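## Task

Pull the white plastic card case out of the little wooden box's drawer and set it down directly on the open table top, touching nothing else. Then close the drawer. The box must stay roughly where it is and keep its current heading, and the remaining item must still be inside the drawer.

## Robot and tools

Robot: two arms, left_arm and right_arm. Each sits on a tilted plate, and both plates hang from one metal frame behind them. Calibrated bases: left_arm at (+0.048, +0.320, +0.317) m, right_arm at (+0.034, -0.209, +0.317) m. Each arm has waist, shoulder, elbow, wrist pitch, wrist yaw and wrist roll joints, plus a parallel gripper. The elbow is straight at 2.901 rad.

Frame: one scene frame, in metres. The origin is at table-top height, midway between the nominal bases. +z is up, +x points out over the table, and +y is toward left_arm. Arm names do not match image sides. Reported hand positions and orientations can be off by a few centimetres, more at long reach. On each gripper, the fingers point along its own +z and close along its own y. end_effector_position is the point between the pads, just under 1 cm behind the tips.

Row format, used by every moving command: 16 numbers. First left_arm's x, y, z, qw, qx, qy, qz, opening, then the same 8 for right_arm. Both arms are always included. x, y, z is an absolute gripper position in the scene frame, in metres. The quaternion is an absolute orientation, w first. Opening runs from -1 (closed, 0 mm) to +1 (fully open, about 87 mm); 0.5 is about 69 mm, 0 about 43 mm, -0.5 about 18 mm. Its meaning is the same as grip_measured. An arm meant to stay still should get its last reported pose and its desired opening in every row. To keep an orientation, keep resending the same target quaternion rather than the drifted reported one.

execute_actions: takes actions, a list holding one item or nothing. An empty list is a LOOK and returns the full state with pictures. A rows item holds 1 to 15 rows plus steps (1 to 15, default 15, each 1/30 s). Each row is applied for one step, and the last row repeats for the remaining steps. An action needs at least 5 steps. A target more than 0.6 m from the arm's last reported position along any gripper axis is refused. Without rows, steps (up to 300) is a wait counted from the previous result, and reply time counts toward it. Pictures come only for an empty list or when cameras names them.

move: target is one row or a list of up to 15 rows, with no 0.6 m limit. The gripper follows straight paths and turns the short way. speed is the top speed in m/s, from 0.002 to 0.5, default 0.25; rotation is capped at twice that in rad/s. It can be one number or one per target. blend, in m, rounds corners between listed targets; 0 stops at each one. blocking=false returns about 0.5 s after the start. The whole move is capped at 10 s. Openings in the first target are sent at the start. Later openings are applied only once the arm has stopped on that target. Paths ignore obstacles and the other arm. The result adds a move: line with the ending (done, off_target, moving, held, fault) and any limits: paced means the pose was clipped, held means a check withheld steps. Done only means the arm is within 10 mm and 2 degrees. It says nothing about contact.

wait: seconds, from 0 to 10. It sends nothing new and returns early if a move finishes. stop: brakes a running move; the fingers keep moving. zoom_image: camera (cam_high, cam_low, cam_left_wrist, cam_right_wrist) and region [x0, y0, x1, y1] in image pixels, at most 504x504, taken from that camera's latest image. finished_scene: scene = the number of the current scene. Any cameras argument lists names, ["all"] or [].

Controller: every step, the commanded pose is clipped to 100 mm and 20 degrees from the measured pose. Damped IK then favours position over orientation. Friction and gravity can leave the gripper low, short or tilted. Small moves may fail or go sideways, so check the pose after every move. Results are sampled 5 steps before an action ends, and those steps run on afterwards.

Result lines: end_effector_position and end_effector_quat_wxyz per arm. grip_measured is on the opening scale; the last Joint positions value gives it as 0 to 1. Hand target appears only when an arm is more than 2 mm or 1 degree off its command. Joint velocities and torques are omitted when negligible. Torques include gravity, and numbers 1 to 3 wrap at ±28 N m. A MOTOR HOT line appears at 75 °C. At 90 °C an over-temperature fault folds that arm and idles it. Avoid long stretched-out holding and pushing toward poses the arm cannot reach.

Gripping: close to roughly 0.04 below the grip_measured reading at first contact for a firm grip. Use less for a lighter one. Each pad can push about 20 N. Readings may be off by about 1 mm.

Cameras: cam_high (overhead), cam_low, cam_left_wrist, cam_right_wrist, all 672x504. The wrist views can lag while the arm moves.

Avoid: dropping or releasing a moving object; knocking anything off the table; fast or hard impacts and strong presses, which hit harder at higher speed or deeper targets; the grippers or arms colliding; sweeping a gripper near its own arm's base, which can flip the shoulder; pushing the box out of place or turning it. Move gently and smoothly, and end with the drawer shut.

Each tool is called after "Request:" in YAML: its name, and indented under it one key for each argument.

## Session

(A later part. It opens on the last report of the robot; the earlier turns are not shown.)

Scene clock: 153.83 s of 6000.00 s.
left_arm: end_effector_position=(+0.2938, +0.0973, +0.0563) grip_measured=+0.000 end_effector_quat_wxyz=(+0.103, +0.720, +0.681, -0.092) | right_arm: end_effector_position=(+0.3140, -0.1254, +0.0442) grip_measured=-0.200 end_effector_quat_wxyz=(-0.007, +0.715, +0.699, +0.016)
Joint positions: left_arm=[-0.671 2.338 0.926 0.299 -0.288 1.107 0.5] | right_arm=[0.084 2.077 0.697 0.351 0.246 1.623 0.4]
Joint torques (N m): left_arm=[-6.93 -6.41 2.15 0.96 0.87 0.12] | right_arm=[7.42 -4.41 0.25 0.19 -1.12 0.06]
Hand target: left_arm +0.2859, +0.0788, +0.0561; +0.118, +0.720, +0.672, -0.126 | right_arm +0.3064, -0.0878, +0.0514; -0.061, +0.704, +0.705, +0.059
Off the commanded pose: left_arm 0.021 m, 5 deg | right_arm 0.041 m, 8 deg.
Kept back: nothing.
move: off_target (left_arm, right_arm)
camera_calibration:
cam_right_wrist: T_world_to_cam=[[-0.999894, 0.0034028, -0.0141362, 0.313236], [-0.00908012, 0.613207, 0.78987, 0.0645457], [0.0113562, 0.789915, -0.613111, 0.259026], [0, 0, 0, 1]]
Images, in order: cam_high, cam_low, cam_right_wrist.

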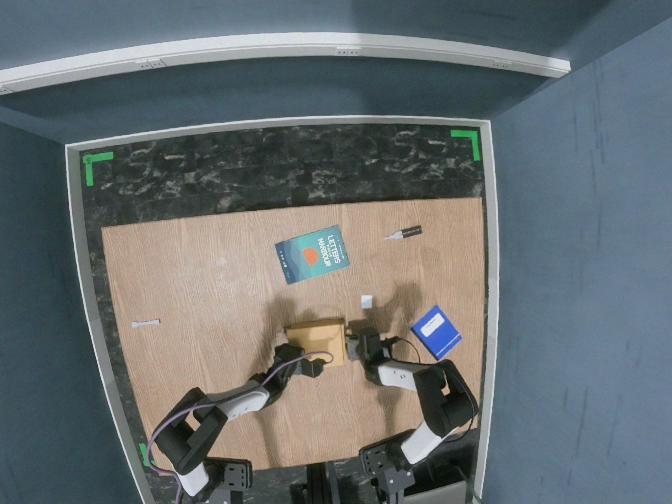

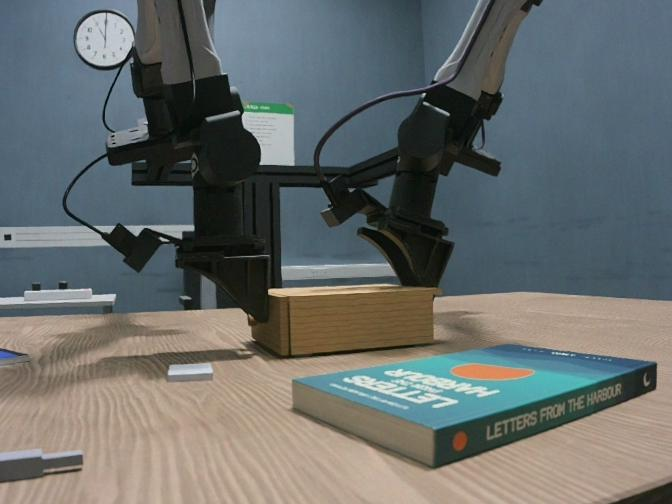

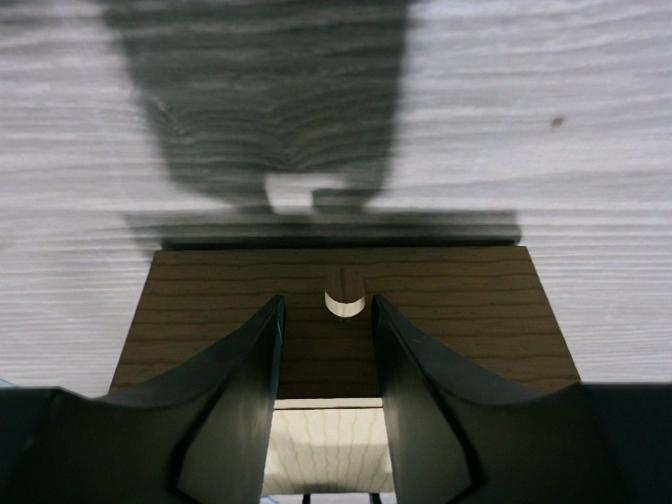

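Request:
move:
  target: [0.286,0.078,0.055,0.1184,0.7203,0.6717,-0.127,0, 0.309,-0.073,0.049,-0.0616,0.7044,0.7044,0.0616,-0.2]
  speed: 0.03
  cameras: ["cam_low", "cam_right_wrist", "cam_high"]

Request:
zoom_image:
  camera: "cam_low"
  region: [210, 260, 450, 380]

Request:
zoom_image:
  camera: "cam_high"
  region: [270, 300, 400, 385]

Scene clock: 154.80 s of 6000.00 s.
left_arm: end_effector_position=(+0.2931, +0.1006, +0.0561) grip_measured=+0.000 end_effector_quat_wxyz=(+0.096, +0.721, +0.680, -0.086) | right_arm: end_effector_position=(+0.3148, -0.1217, +0.0435) grip_measured=-0.200 end_effector_quat_wxyz=(+0.002, +0.717, +0.697, +0.008)
Joint positions: left_arm=[-0.671 2.338 0.926 0.289 -0.302 1.107 0.5] | right_arm=[0.11 2.085 0.706 0.345 0.283 1.649 0.4]
Joint torques (N m): left_arm=[-6.95 -6.52 2.17 1.04 0.99 0.12] | right_arm=[8.77 -4.26 1.01 0.13 -1.3 0.11]
Hand target: left_arm +0.2860, +0.0789, +0.0565; +0.118, +0.721, +0.672, -0.126 | right_arm +0.3073, -0.0768, +0.0523; -0.061, +0.704, +0.705, +0.058
Off the commanded pose: left_arm 0.024 m, 5 deg | right_arm 0.049 m, 10 deg.
Kept back: nothing.
move: off_target (left_arm, right_arm)
camera_calibration:
cam_right_wrist: T_world_to_cam=[[-0.999859, 0.00672864, -0.0154057, 0.314444], [-0.00769252, 0.63171, 0.775167, 0.0652971], [0.0149477, 0.775176, -0.631569, 0.253556], [0, 0, 0, 1]]
Images, in order: cam_high, cam_low, cam_right_wrist.

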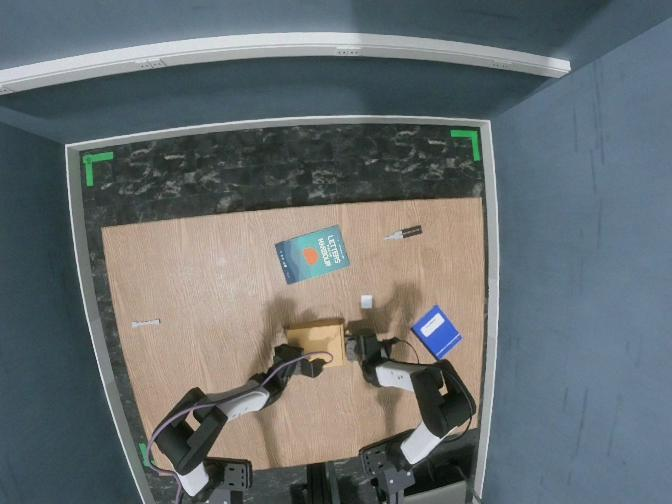

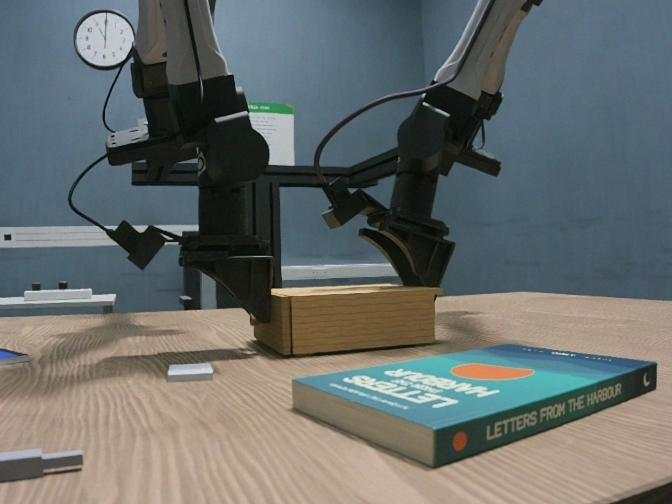

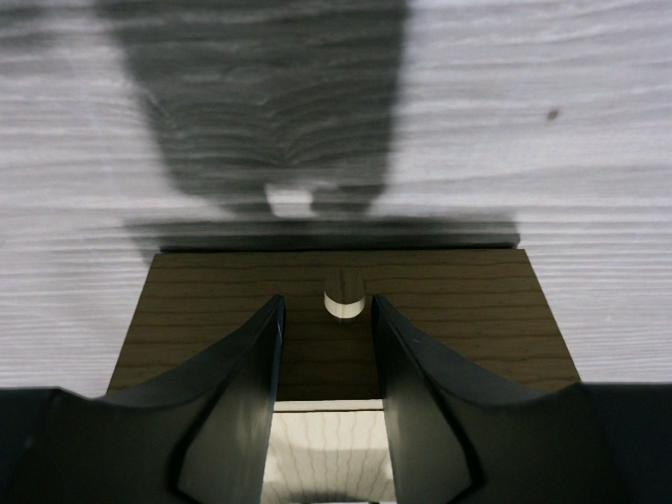

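Scaled by 2.100 from the camera's 672x504 image, which has a finer 960x720 frame.

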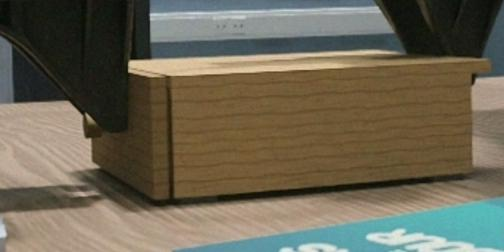

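Scaled by 3.877 from the camera's 672x504 image, which has a finer 960x720 frame.

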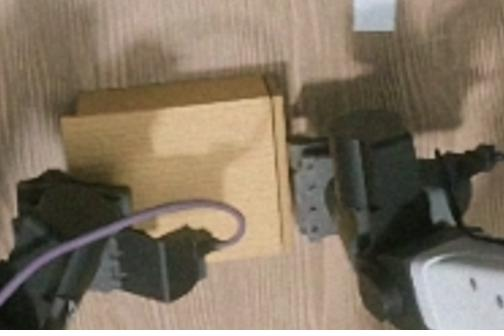

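Request:
zoom_image:
  camera: "cam_low"
  region: [245, 280, 325, 362]

Request:
zoom_image:
  camera: "cam_right_wrist"
  region: [230, 360, 430, 504]

Scaled by 6.146 from the camera's 672x504 image, which has a finer 960x720 frame.

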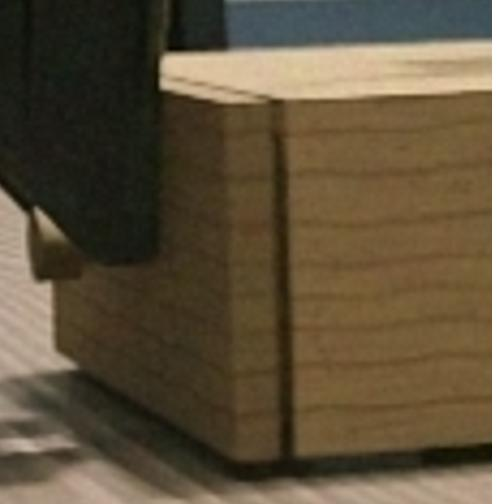

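Scaled by 2.520 from the camera's 672x504 image, which has a finer 960x720 frame.

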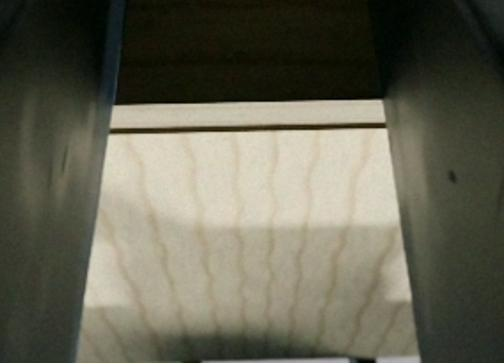

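Request:
move:
  target:
    - [0.286,0.084,0.055,0.1184,0.7203,0.6717,-0.127,0, 0.309,-0.082,0.049,-0.0616,0.7044,0.7044,0.0616,-0.2]
    - [0.287,0.095,0.055,0.1184,0.7203,0.6717,-0.127,0, 0.310,-0.089,0.049,-0.0616,0.7044,0.7044,0.0616,-0.2]
    - [0.288,0.118,0.055,0.1184,0.7203,0.6717,-0.127,0, 0.310,-0.091,0.049,-0.0616,0.7044,0.7044,0.0616,-0.2]
  speed: 0.03
  cameras: ["cam_low", "cam_left_wrist", "cam_high"]

Request:
zoom_image:
  camera: "cam_high"
  region: [270, 300, 400, 385]

Request:
zoom_image:
  camera: "cam_low"
  region: [245, 280, 325, 362]

Scene clock: 157.33 s of 6000.00 s.
left_arm: end_effector_position=(+0.2807, +0.1228, +0.0514) grip_measured=+0.000 end_effector_quat_wxyz=(+0.100, +0.725, +0.672, -0.116) | right_arm: end_effector_position=(+0.3128, -0.1050, +0.0484) grip_measured=-0.200 end_effector_quat_wxyz=(-0.036, +0.710, +0.702, +0.040)
Joint positions: left_arm=[-0.601 2.304 0.827 0.358 -0.212 1.18 0.5] | right_arm=[0.108 2.086 0.706 0.343 0.182 1.633 0.4]
Joint torques (N m): left_arm=[-4.15 -9.06 0.38 0.88 0.58 0.25] | right_arm=[3.6 -4.9 0.43 0.22 -0.61 -0.16]
Hand target: left_arm +0.2881, +0.1180, +0.0552; +0.118, +0.720, +0.672, -0.127 | right_arm +0.3099, -0.0914, +0.0496; -0.061, +0.705, +0.704, +0.061
Off the commanded pose: left_arm 0.009 m, 3 deg | right_arm 0.014 m, 4 deg.
Kept back: nothing.
move: off_target (left_arm, right_arm)
camera_calibration:
cam_left_wrist: T_world_to_cam=[[-0.997127, 0.0757317, -0.00155855, 0.268706], [0.0640783, 0.854307, 0.515804, -0.124766], [0.0403942, 0.514222, -0.856705, 0.110488], [0, 0, 0, 1]]
Images, in order: cam_high, cam_low, cam_left_wrist.

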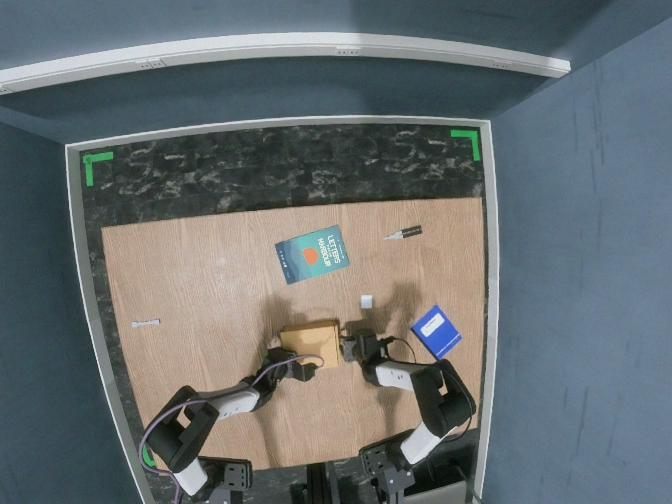

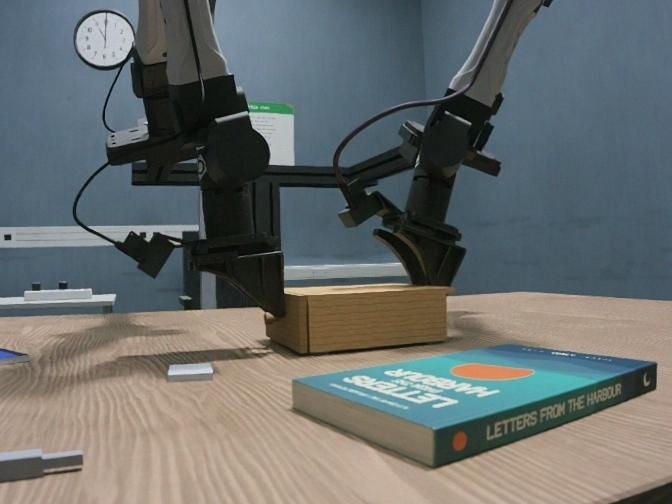

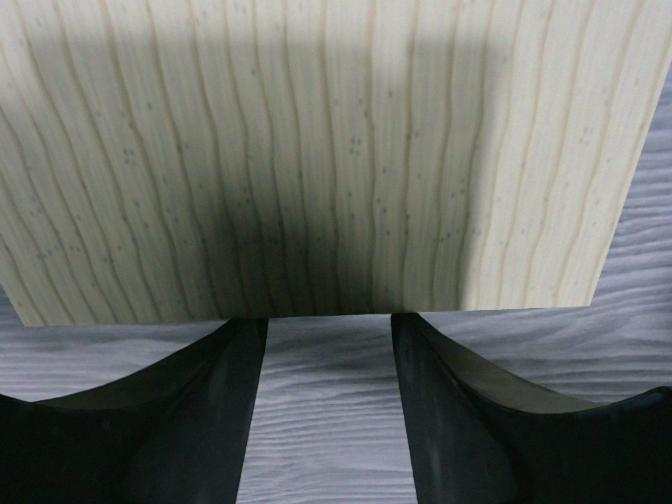

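Scaled by 3.877 from the camera's 672x504 image, which has a finer 960x720 frame.

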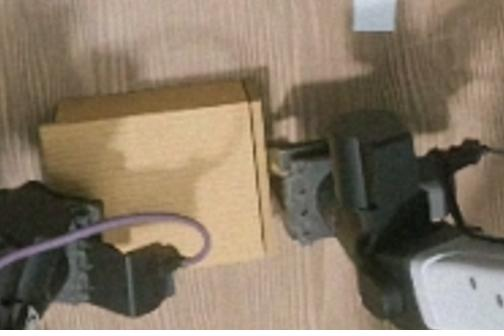

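Scaled by 6.146 from the camera's 672x504 image, which has a finer 960x720 frame.

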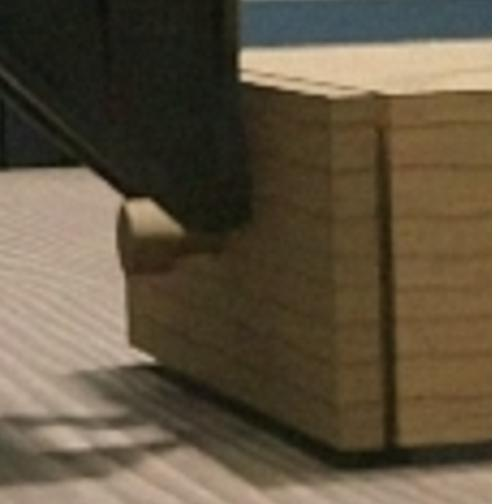

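Request:
move:
  target:
    - [0.288,0.123,0.055,0.1184,0.7203,0.6717,-0.127,0, 0.312,-0.130,0.051,-0.0616,0.7044,0.7044,0.0616,-0.2]
    - [0.288,0.123,0.055,0.1184,0.7203,0.6717,-0.127,0, 0.318,-0.18,0.055,-0.0616,0.7044,0.7044,0.0616,-0.2]
    - [0.288,0.123,0.055,0.1184,0.7203,0.6717,-0.127,0, 0.318,-0.25,0.15,-0.0616,0.7044,0.7044,0.0616,-0.2]
  speed: [0.04,0.08,0.2]
  blend: [0.005,0.02,0]
  cameras: ["cam_low", "cam_left_wrist", "cam_high"]

Request:
zoom_image:
  camera: "cam_high"
  region: [270, 300, 400, 385]

Request:
zoom_image:
  camera: "cam_low"
  region: [245, 270, 465, 370]

Scene clock: 161.13 s of 6000.00 s.
left_arm: end_effector_position=(+0.2791, +0.1229, +0.0516) grip_measured=+0.000 end_effector_quat_wxyz=(+0.105, +0.726, +0.668, -0.126) | right_arm: end_effector_position=(+0.3089, -0.2457, +0.1424) grip_measured=-0.200 end_effector_quat_wxyz=(-0.073, +0.706, +0.702, +0.052)
Joint positions: left_arm=[-0.592 2.299 0.813 0.37 -0.185 1.196 0.5] | right_arm=[-0.385 1.564 0.673 -0.181 -0.13 1.202 0.4]
Joint torques (N m): left_arm=[-3.78 -9.16 0.14 0.83 0.41 0.22] | right_arm=[-0.28 -8.35 3.69 -0.17 -0.11 -0.22]
Hand target: left_arm +0.2878, +0.1230, +0.0550; +0.118, +0.720, +0.671, -0.127 | right_arm +0.3179, -0.2499, +0.1497; -0.062, +0.704, +0.704, +0.061
Off the commanded pose: left_arm 0.010 m, 2 deg | right_arm 0.013 m, 2 deg.
Kept back: nothing.
move: off_target (right_arm)
camera_calibration:
cam_left_wrist: T_world_to_cam=[[-0.996476, 0.0838421, 0.00232992, 0.265696], [0.0739262, 0.864824, 0.496604, -0.127852], [0.0396213, 0.495026, -0.867974, 0.113792], [0, 0, 0, 1]]
Images, in order: cam_high, cam_low, cam_left_wrist.

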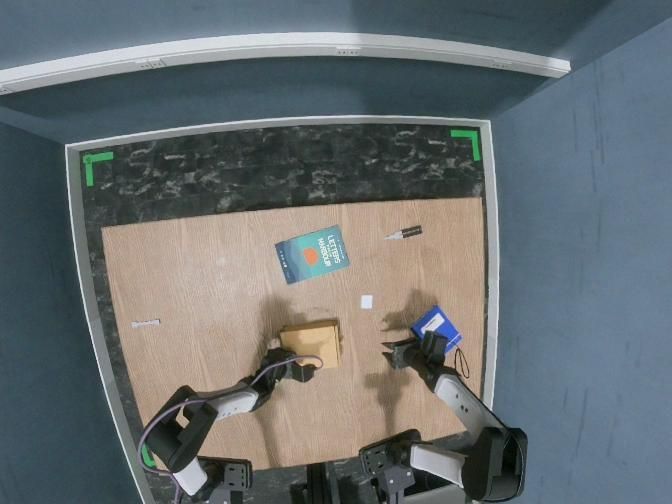

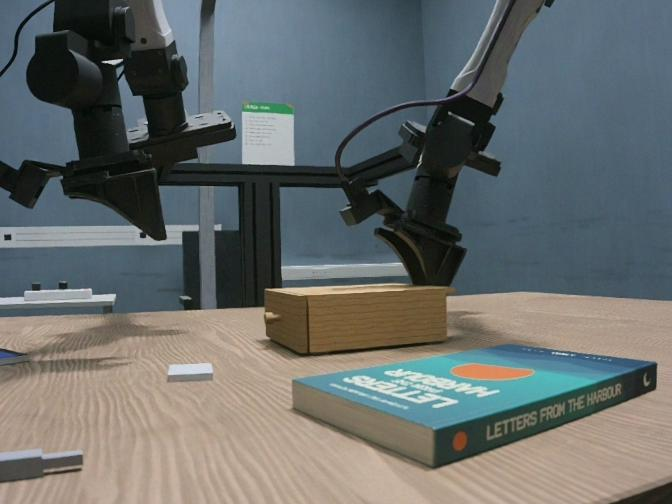

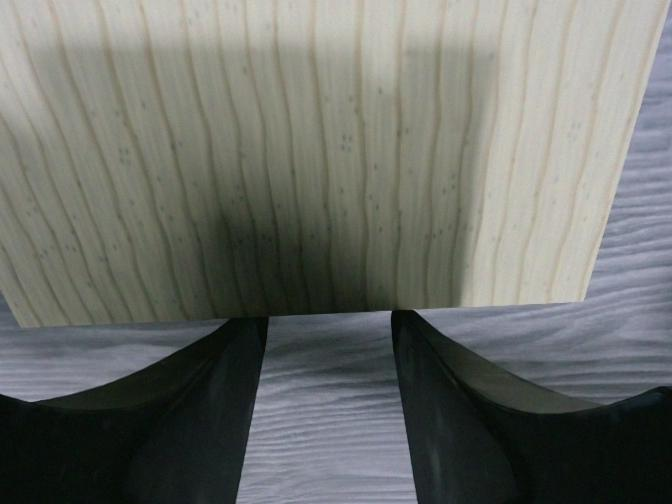

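Scaled by 3.877 from the camera's 672x504 image, which has a finer 960x720 frame.

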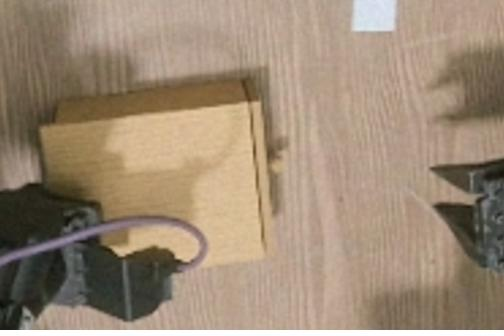

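Scaled by 2.291 from the camera's 672x504 image, which has a finer 960x720 frame.

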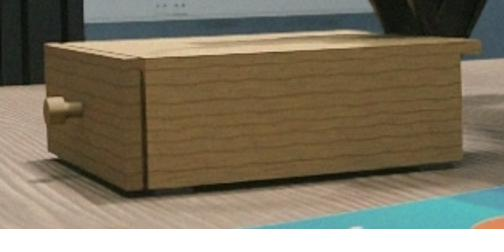

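Request:
move:
  target:
    - [0.290,0.110,0.055,0.1184,0.7203,0.6717,-0.127,0, 0.318,-0.25,0.15,-0.0616,0.7044,0.7044,0.0616,-0.2]
    - [0.297,0.092,0.055,0.1184,0.7203,0.6717,-0.127,0, 0.318,-0.25,0.15,-0.0616,0.7044,0.7044,0.0616,-0.2]
  speed: 0.03
  cameras: ["cam_low", "cam_left_wrist", "cam_high"]

Request:
zoom_image:
  camera: "cam_high"
  region: [270, 300, 400, 385]

Scene clock: 162.73 s of 6000.00 s.
left_arm: end_effector_position=(+0.2982, +0.0987, +0.0564) grip_measured=+0.000 end_effector_quat_wxyz=(+0.116, +0.721, +0.672, -0.124) | right_arm: end_effector_position=(+0.3084, -0.2454, +0.1425) grip_measured=-0.200 end_effector_quat_wxyz=(-0.074, +0.706, +0.702, +0.052)
Joint positions: left_arm=[-0.629 2.309 0.913 0.297 -0.198 1.158 0.5] | right_arm=[-0.385 1.564 0.673 -0.183 -0.131 1.201 0.4]
Joint torques (N m): left_arm=[-6.39 -6.53 2.26 0.83 0.28 0.04] | right_arm=[-0.35 -8.43 3.74 -0.15 -0.13 -0.23]
Hand target: left_arm +0.2969, +0.0920, +0.0551; +0.118, +0.720, +0.672, -0.127 | right_arm +0.3179, -0.2499, +0.1497; -0.062, +0.704, +0.704, +0.061
Off the commanded pose: left_arm 0.007 m, 0 deg | right_arm 0.013 m, 2 deg.
Kept back: nothing.
move: off_target (right_arm)
camera_calibration:
cam_left_wrist: T_world_to_cam=[[-0.997518, 0.0691962, -0.012993, 0.289392], [0.0541251, 0.871707, 0.487029, -0.105013], [0.0450266, 0.485118, -0.873289, 0.128816], [0, 0, 0, 1]]
Images, in order: cam_high, cam_low, cam_left_wrist.

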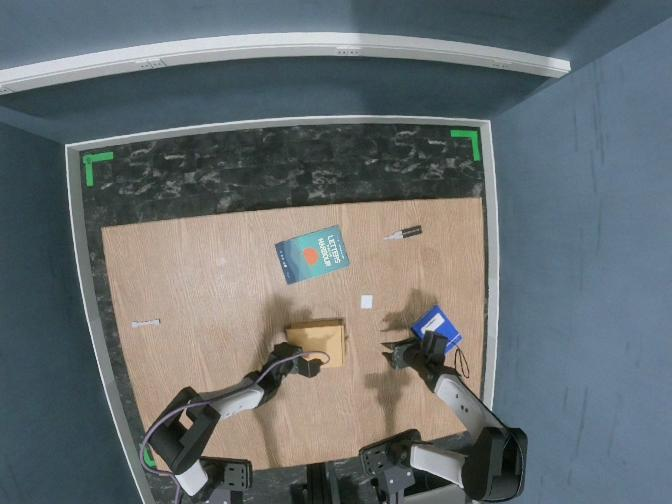

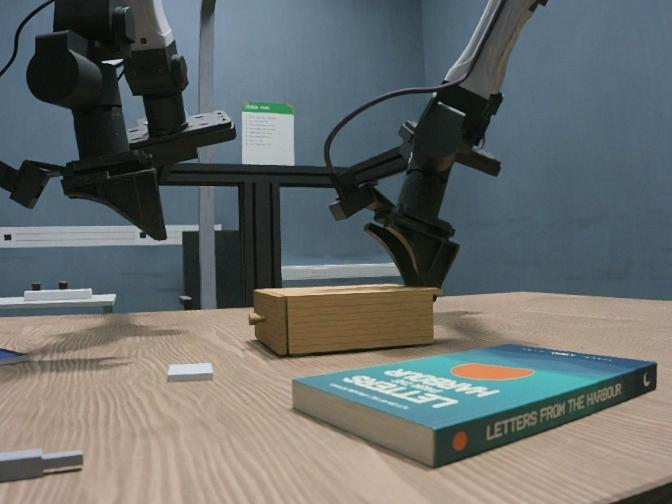

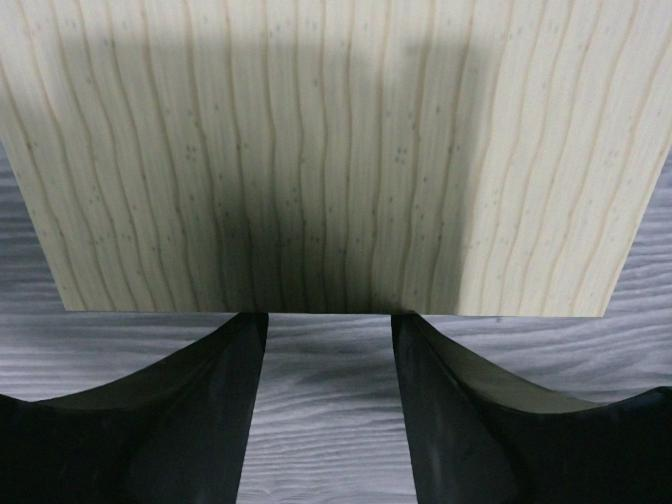

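Scaled by 3.877 from the camera's 672x504 image, which has a finer 960x720 frame.

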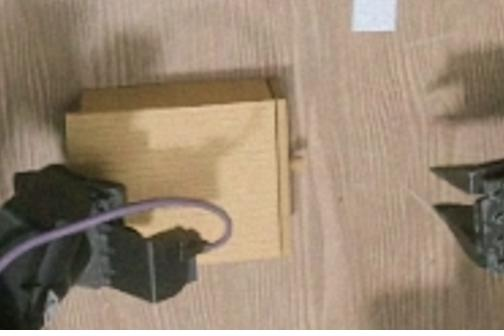

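Request:
move:
  target:
    - [0.297,0.17,0.057,0.1184,0.7203,0.6717,-0.127,0,0.318,-0.25,0.15,-0.0616,0.7044,0.7044,0.0616,-0.2]
    - [0.33,0.24,0.2,0.1184,0.7203,0.6717,-0.127,0,0.318,-0.25,0.15,-0.0616,0.7044,0.7044,0.0616,-0.2]
  speed: 0.12

Scene clock: 166.07 s of 6000.00 s.
left_arm: end_effector_position=(+0.3251, +0.2398, +0.1965) grip_measured=+0.000 end_effector_quat_wxyz=(+0.111, +0.722, +0.671, -0.124) | right_arm: end_effector_position=(+0.3083, -0.2454, +0.1425) grip_measured=-0.200 end_effector_quat_wxyz=(-0.074, +0.706, +0.702, +0.052)
Joint positions: left_arm=[-0.415 1.442 0.64 -0.278 -0.103 1.349 0.5] | right_arm=[-0.385 1.564 0.673 -0.183 -0.131 1.201 0.4]
Joint torques (N m): left_arm=[-1.66 -6.54 4.6 0.51 0.41 0.24] | right_arm=[-0.32 -8.28 3.81 -0.14 -0.12 -0.24]
Hand target: left_arm +0.3299, +0.2401, +0.1999; +0.118, +0.720, +0.672, -0.127 | right_arm +0.3179, -0.2499, +0.1497; -0.062, +0.704, +0.704, +0.061
Off the commanded pose: left_arm 0.006 m, 1 deg | right_arm 0.013 m, 2 deg.
Kept back: nothing.
move: off_target (right_arm)
camera_calibration:
cam_left_wrist: T_world_to_cam=[[-0.997342, 0.0725877, -0.0063911, 0.306107], [0.0600538, 0.868457, 0.492113, -0.299837], [0.0412718, 0.490421, -0.870508, 0.180913], [0, 0, 0, 1]]
cam_right_wrist: T_world_to_cam=[[-0.999496, -0.0178914, 0.0262253, 0.298286], [0.0140736, 0.490763, 0.871179, 0.0116382], [-0.028457, 0.871109, -0.490264, 0.428885], [0, 0, 0, 1]]

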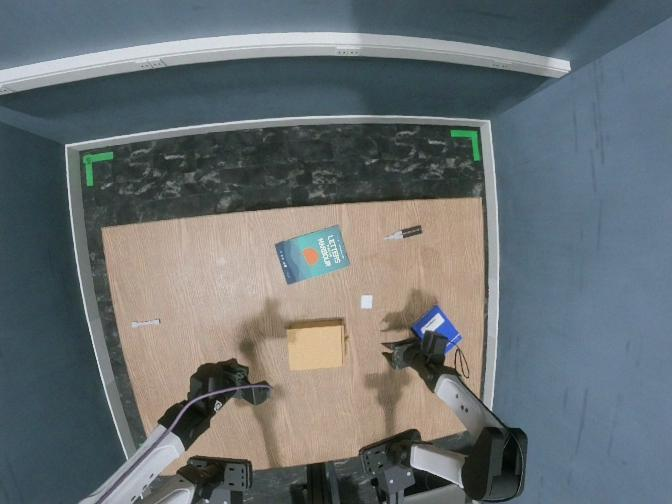

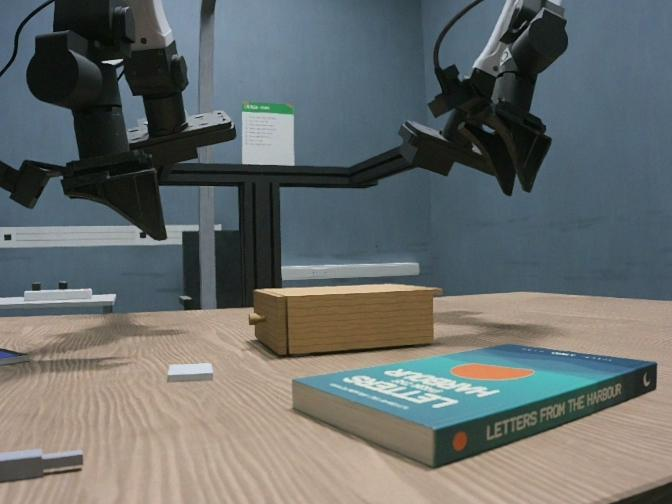

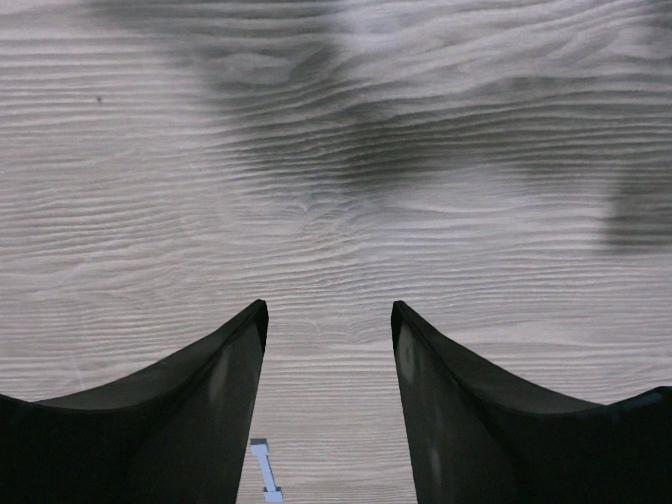

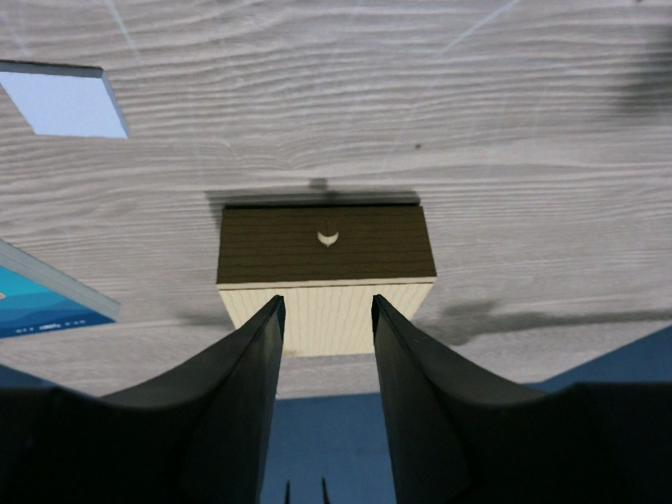

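Request:
zoom_image:
  camera: "cam_high"
  region: [270, 300, 400, 385]

Request:
zoom_image:
  camera: "cam_low"
  region: [235, 270, 455, 370]

Request:
zoom_image:
  camera: "cam_right_wrist"
  region: [190, 170, 470, 380]

Scaled by 3.877 from the camera's 672x504 image, which has a finer 960x720 frame.

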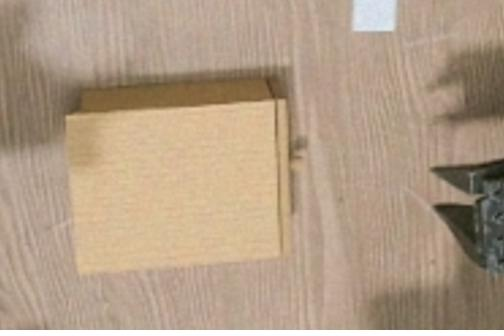

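Scaled by 2.291 from the camera's 672x504 image, which has a finer 960x720 frame.

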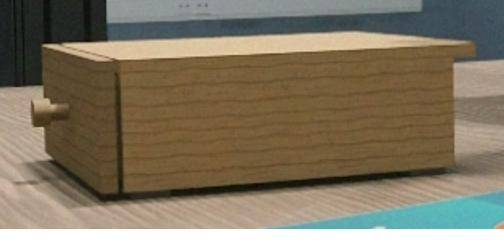

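Scaled by 1.800 from the camera's 672x504 image, which has a finer 960x720 frame.

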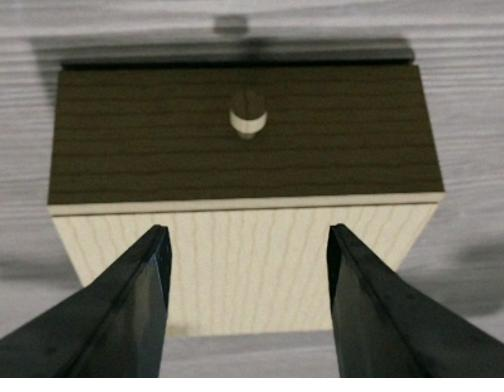

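Request:
finished_scene:
  scene: 2

The scene is finished: the task was done.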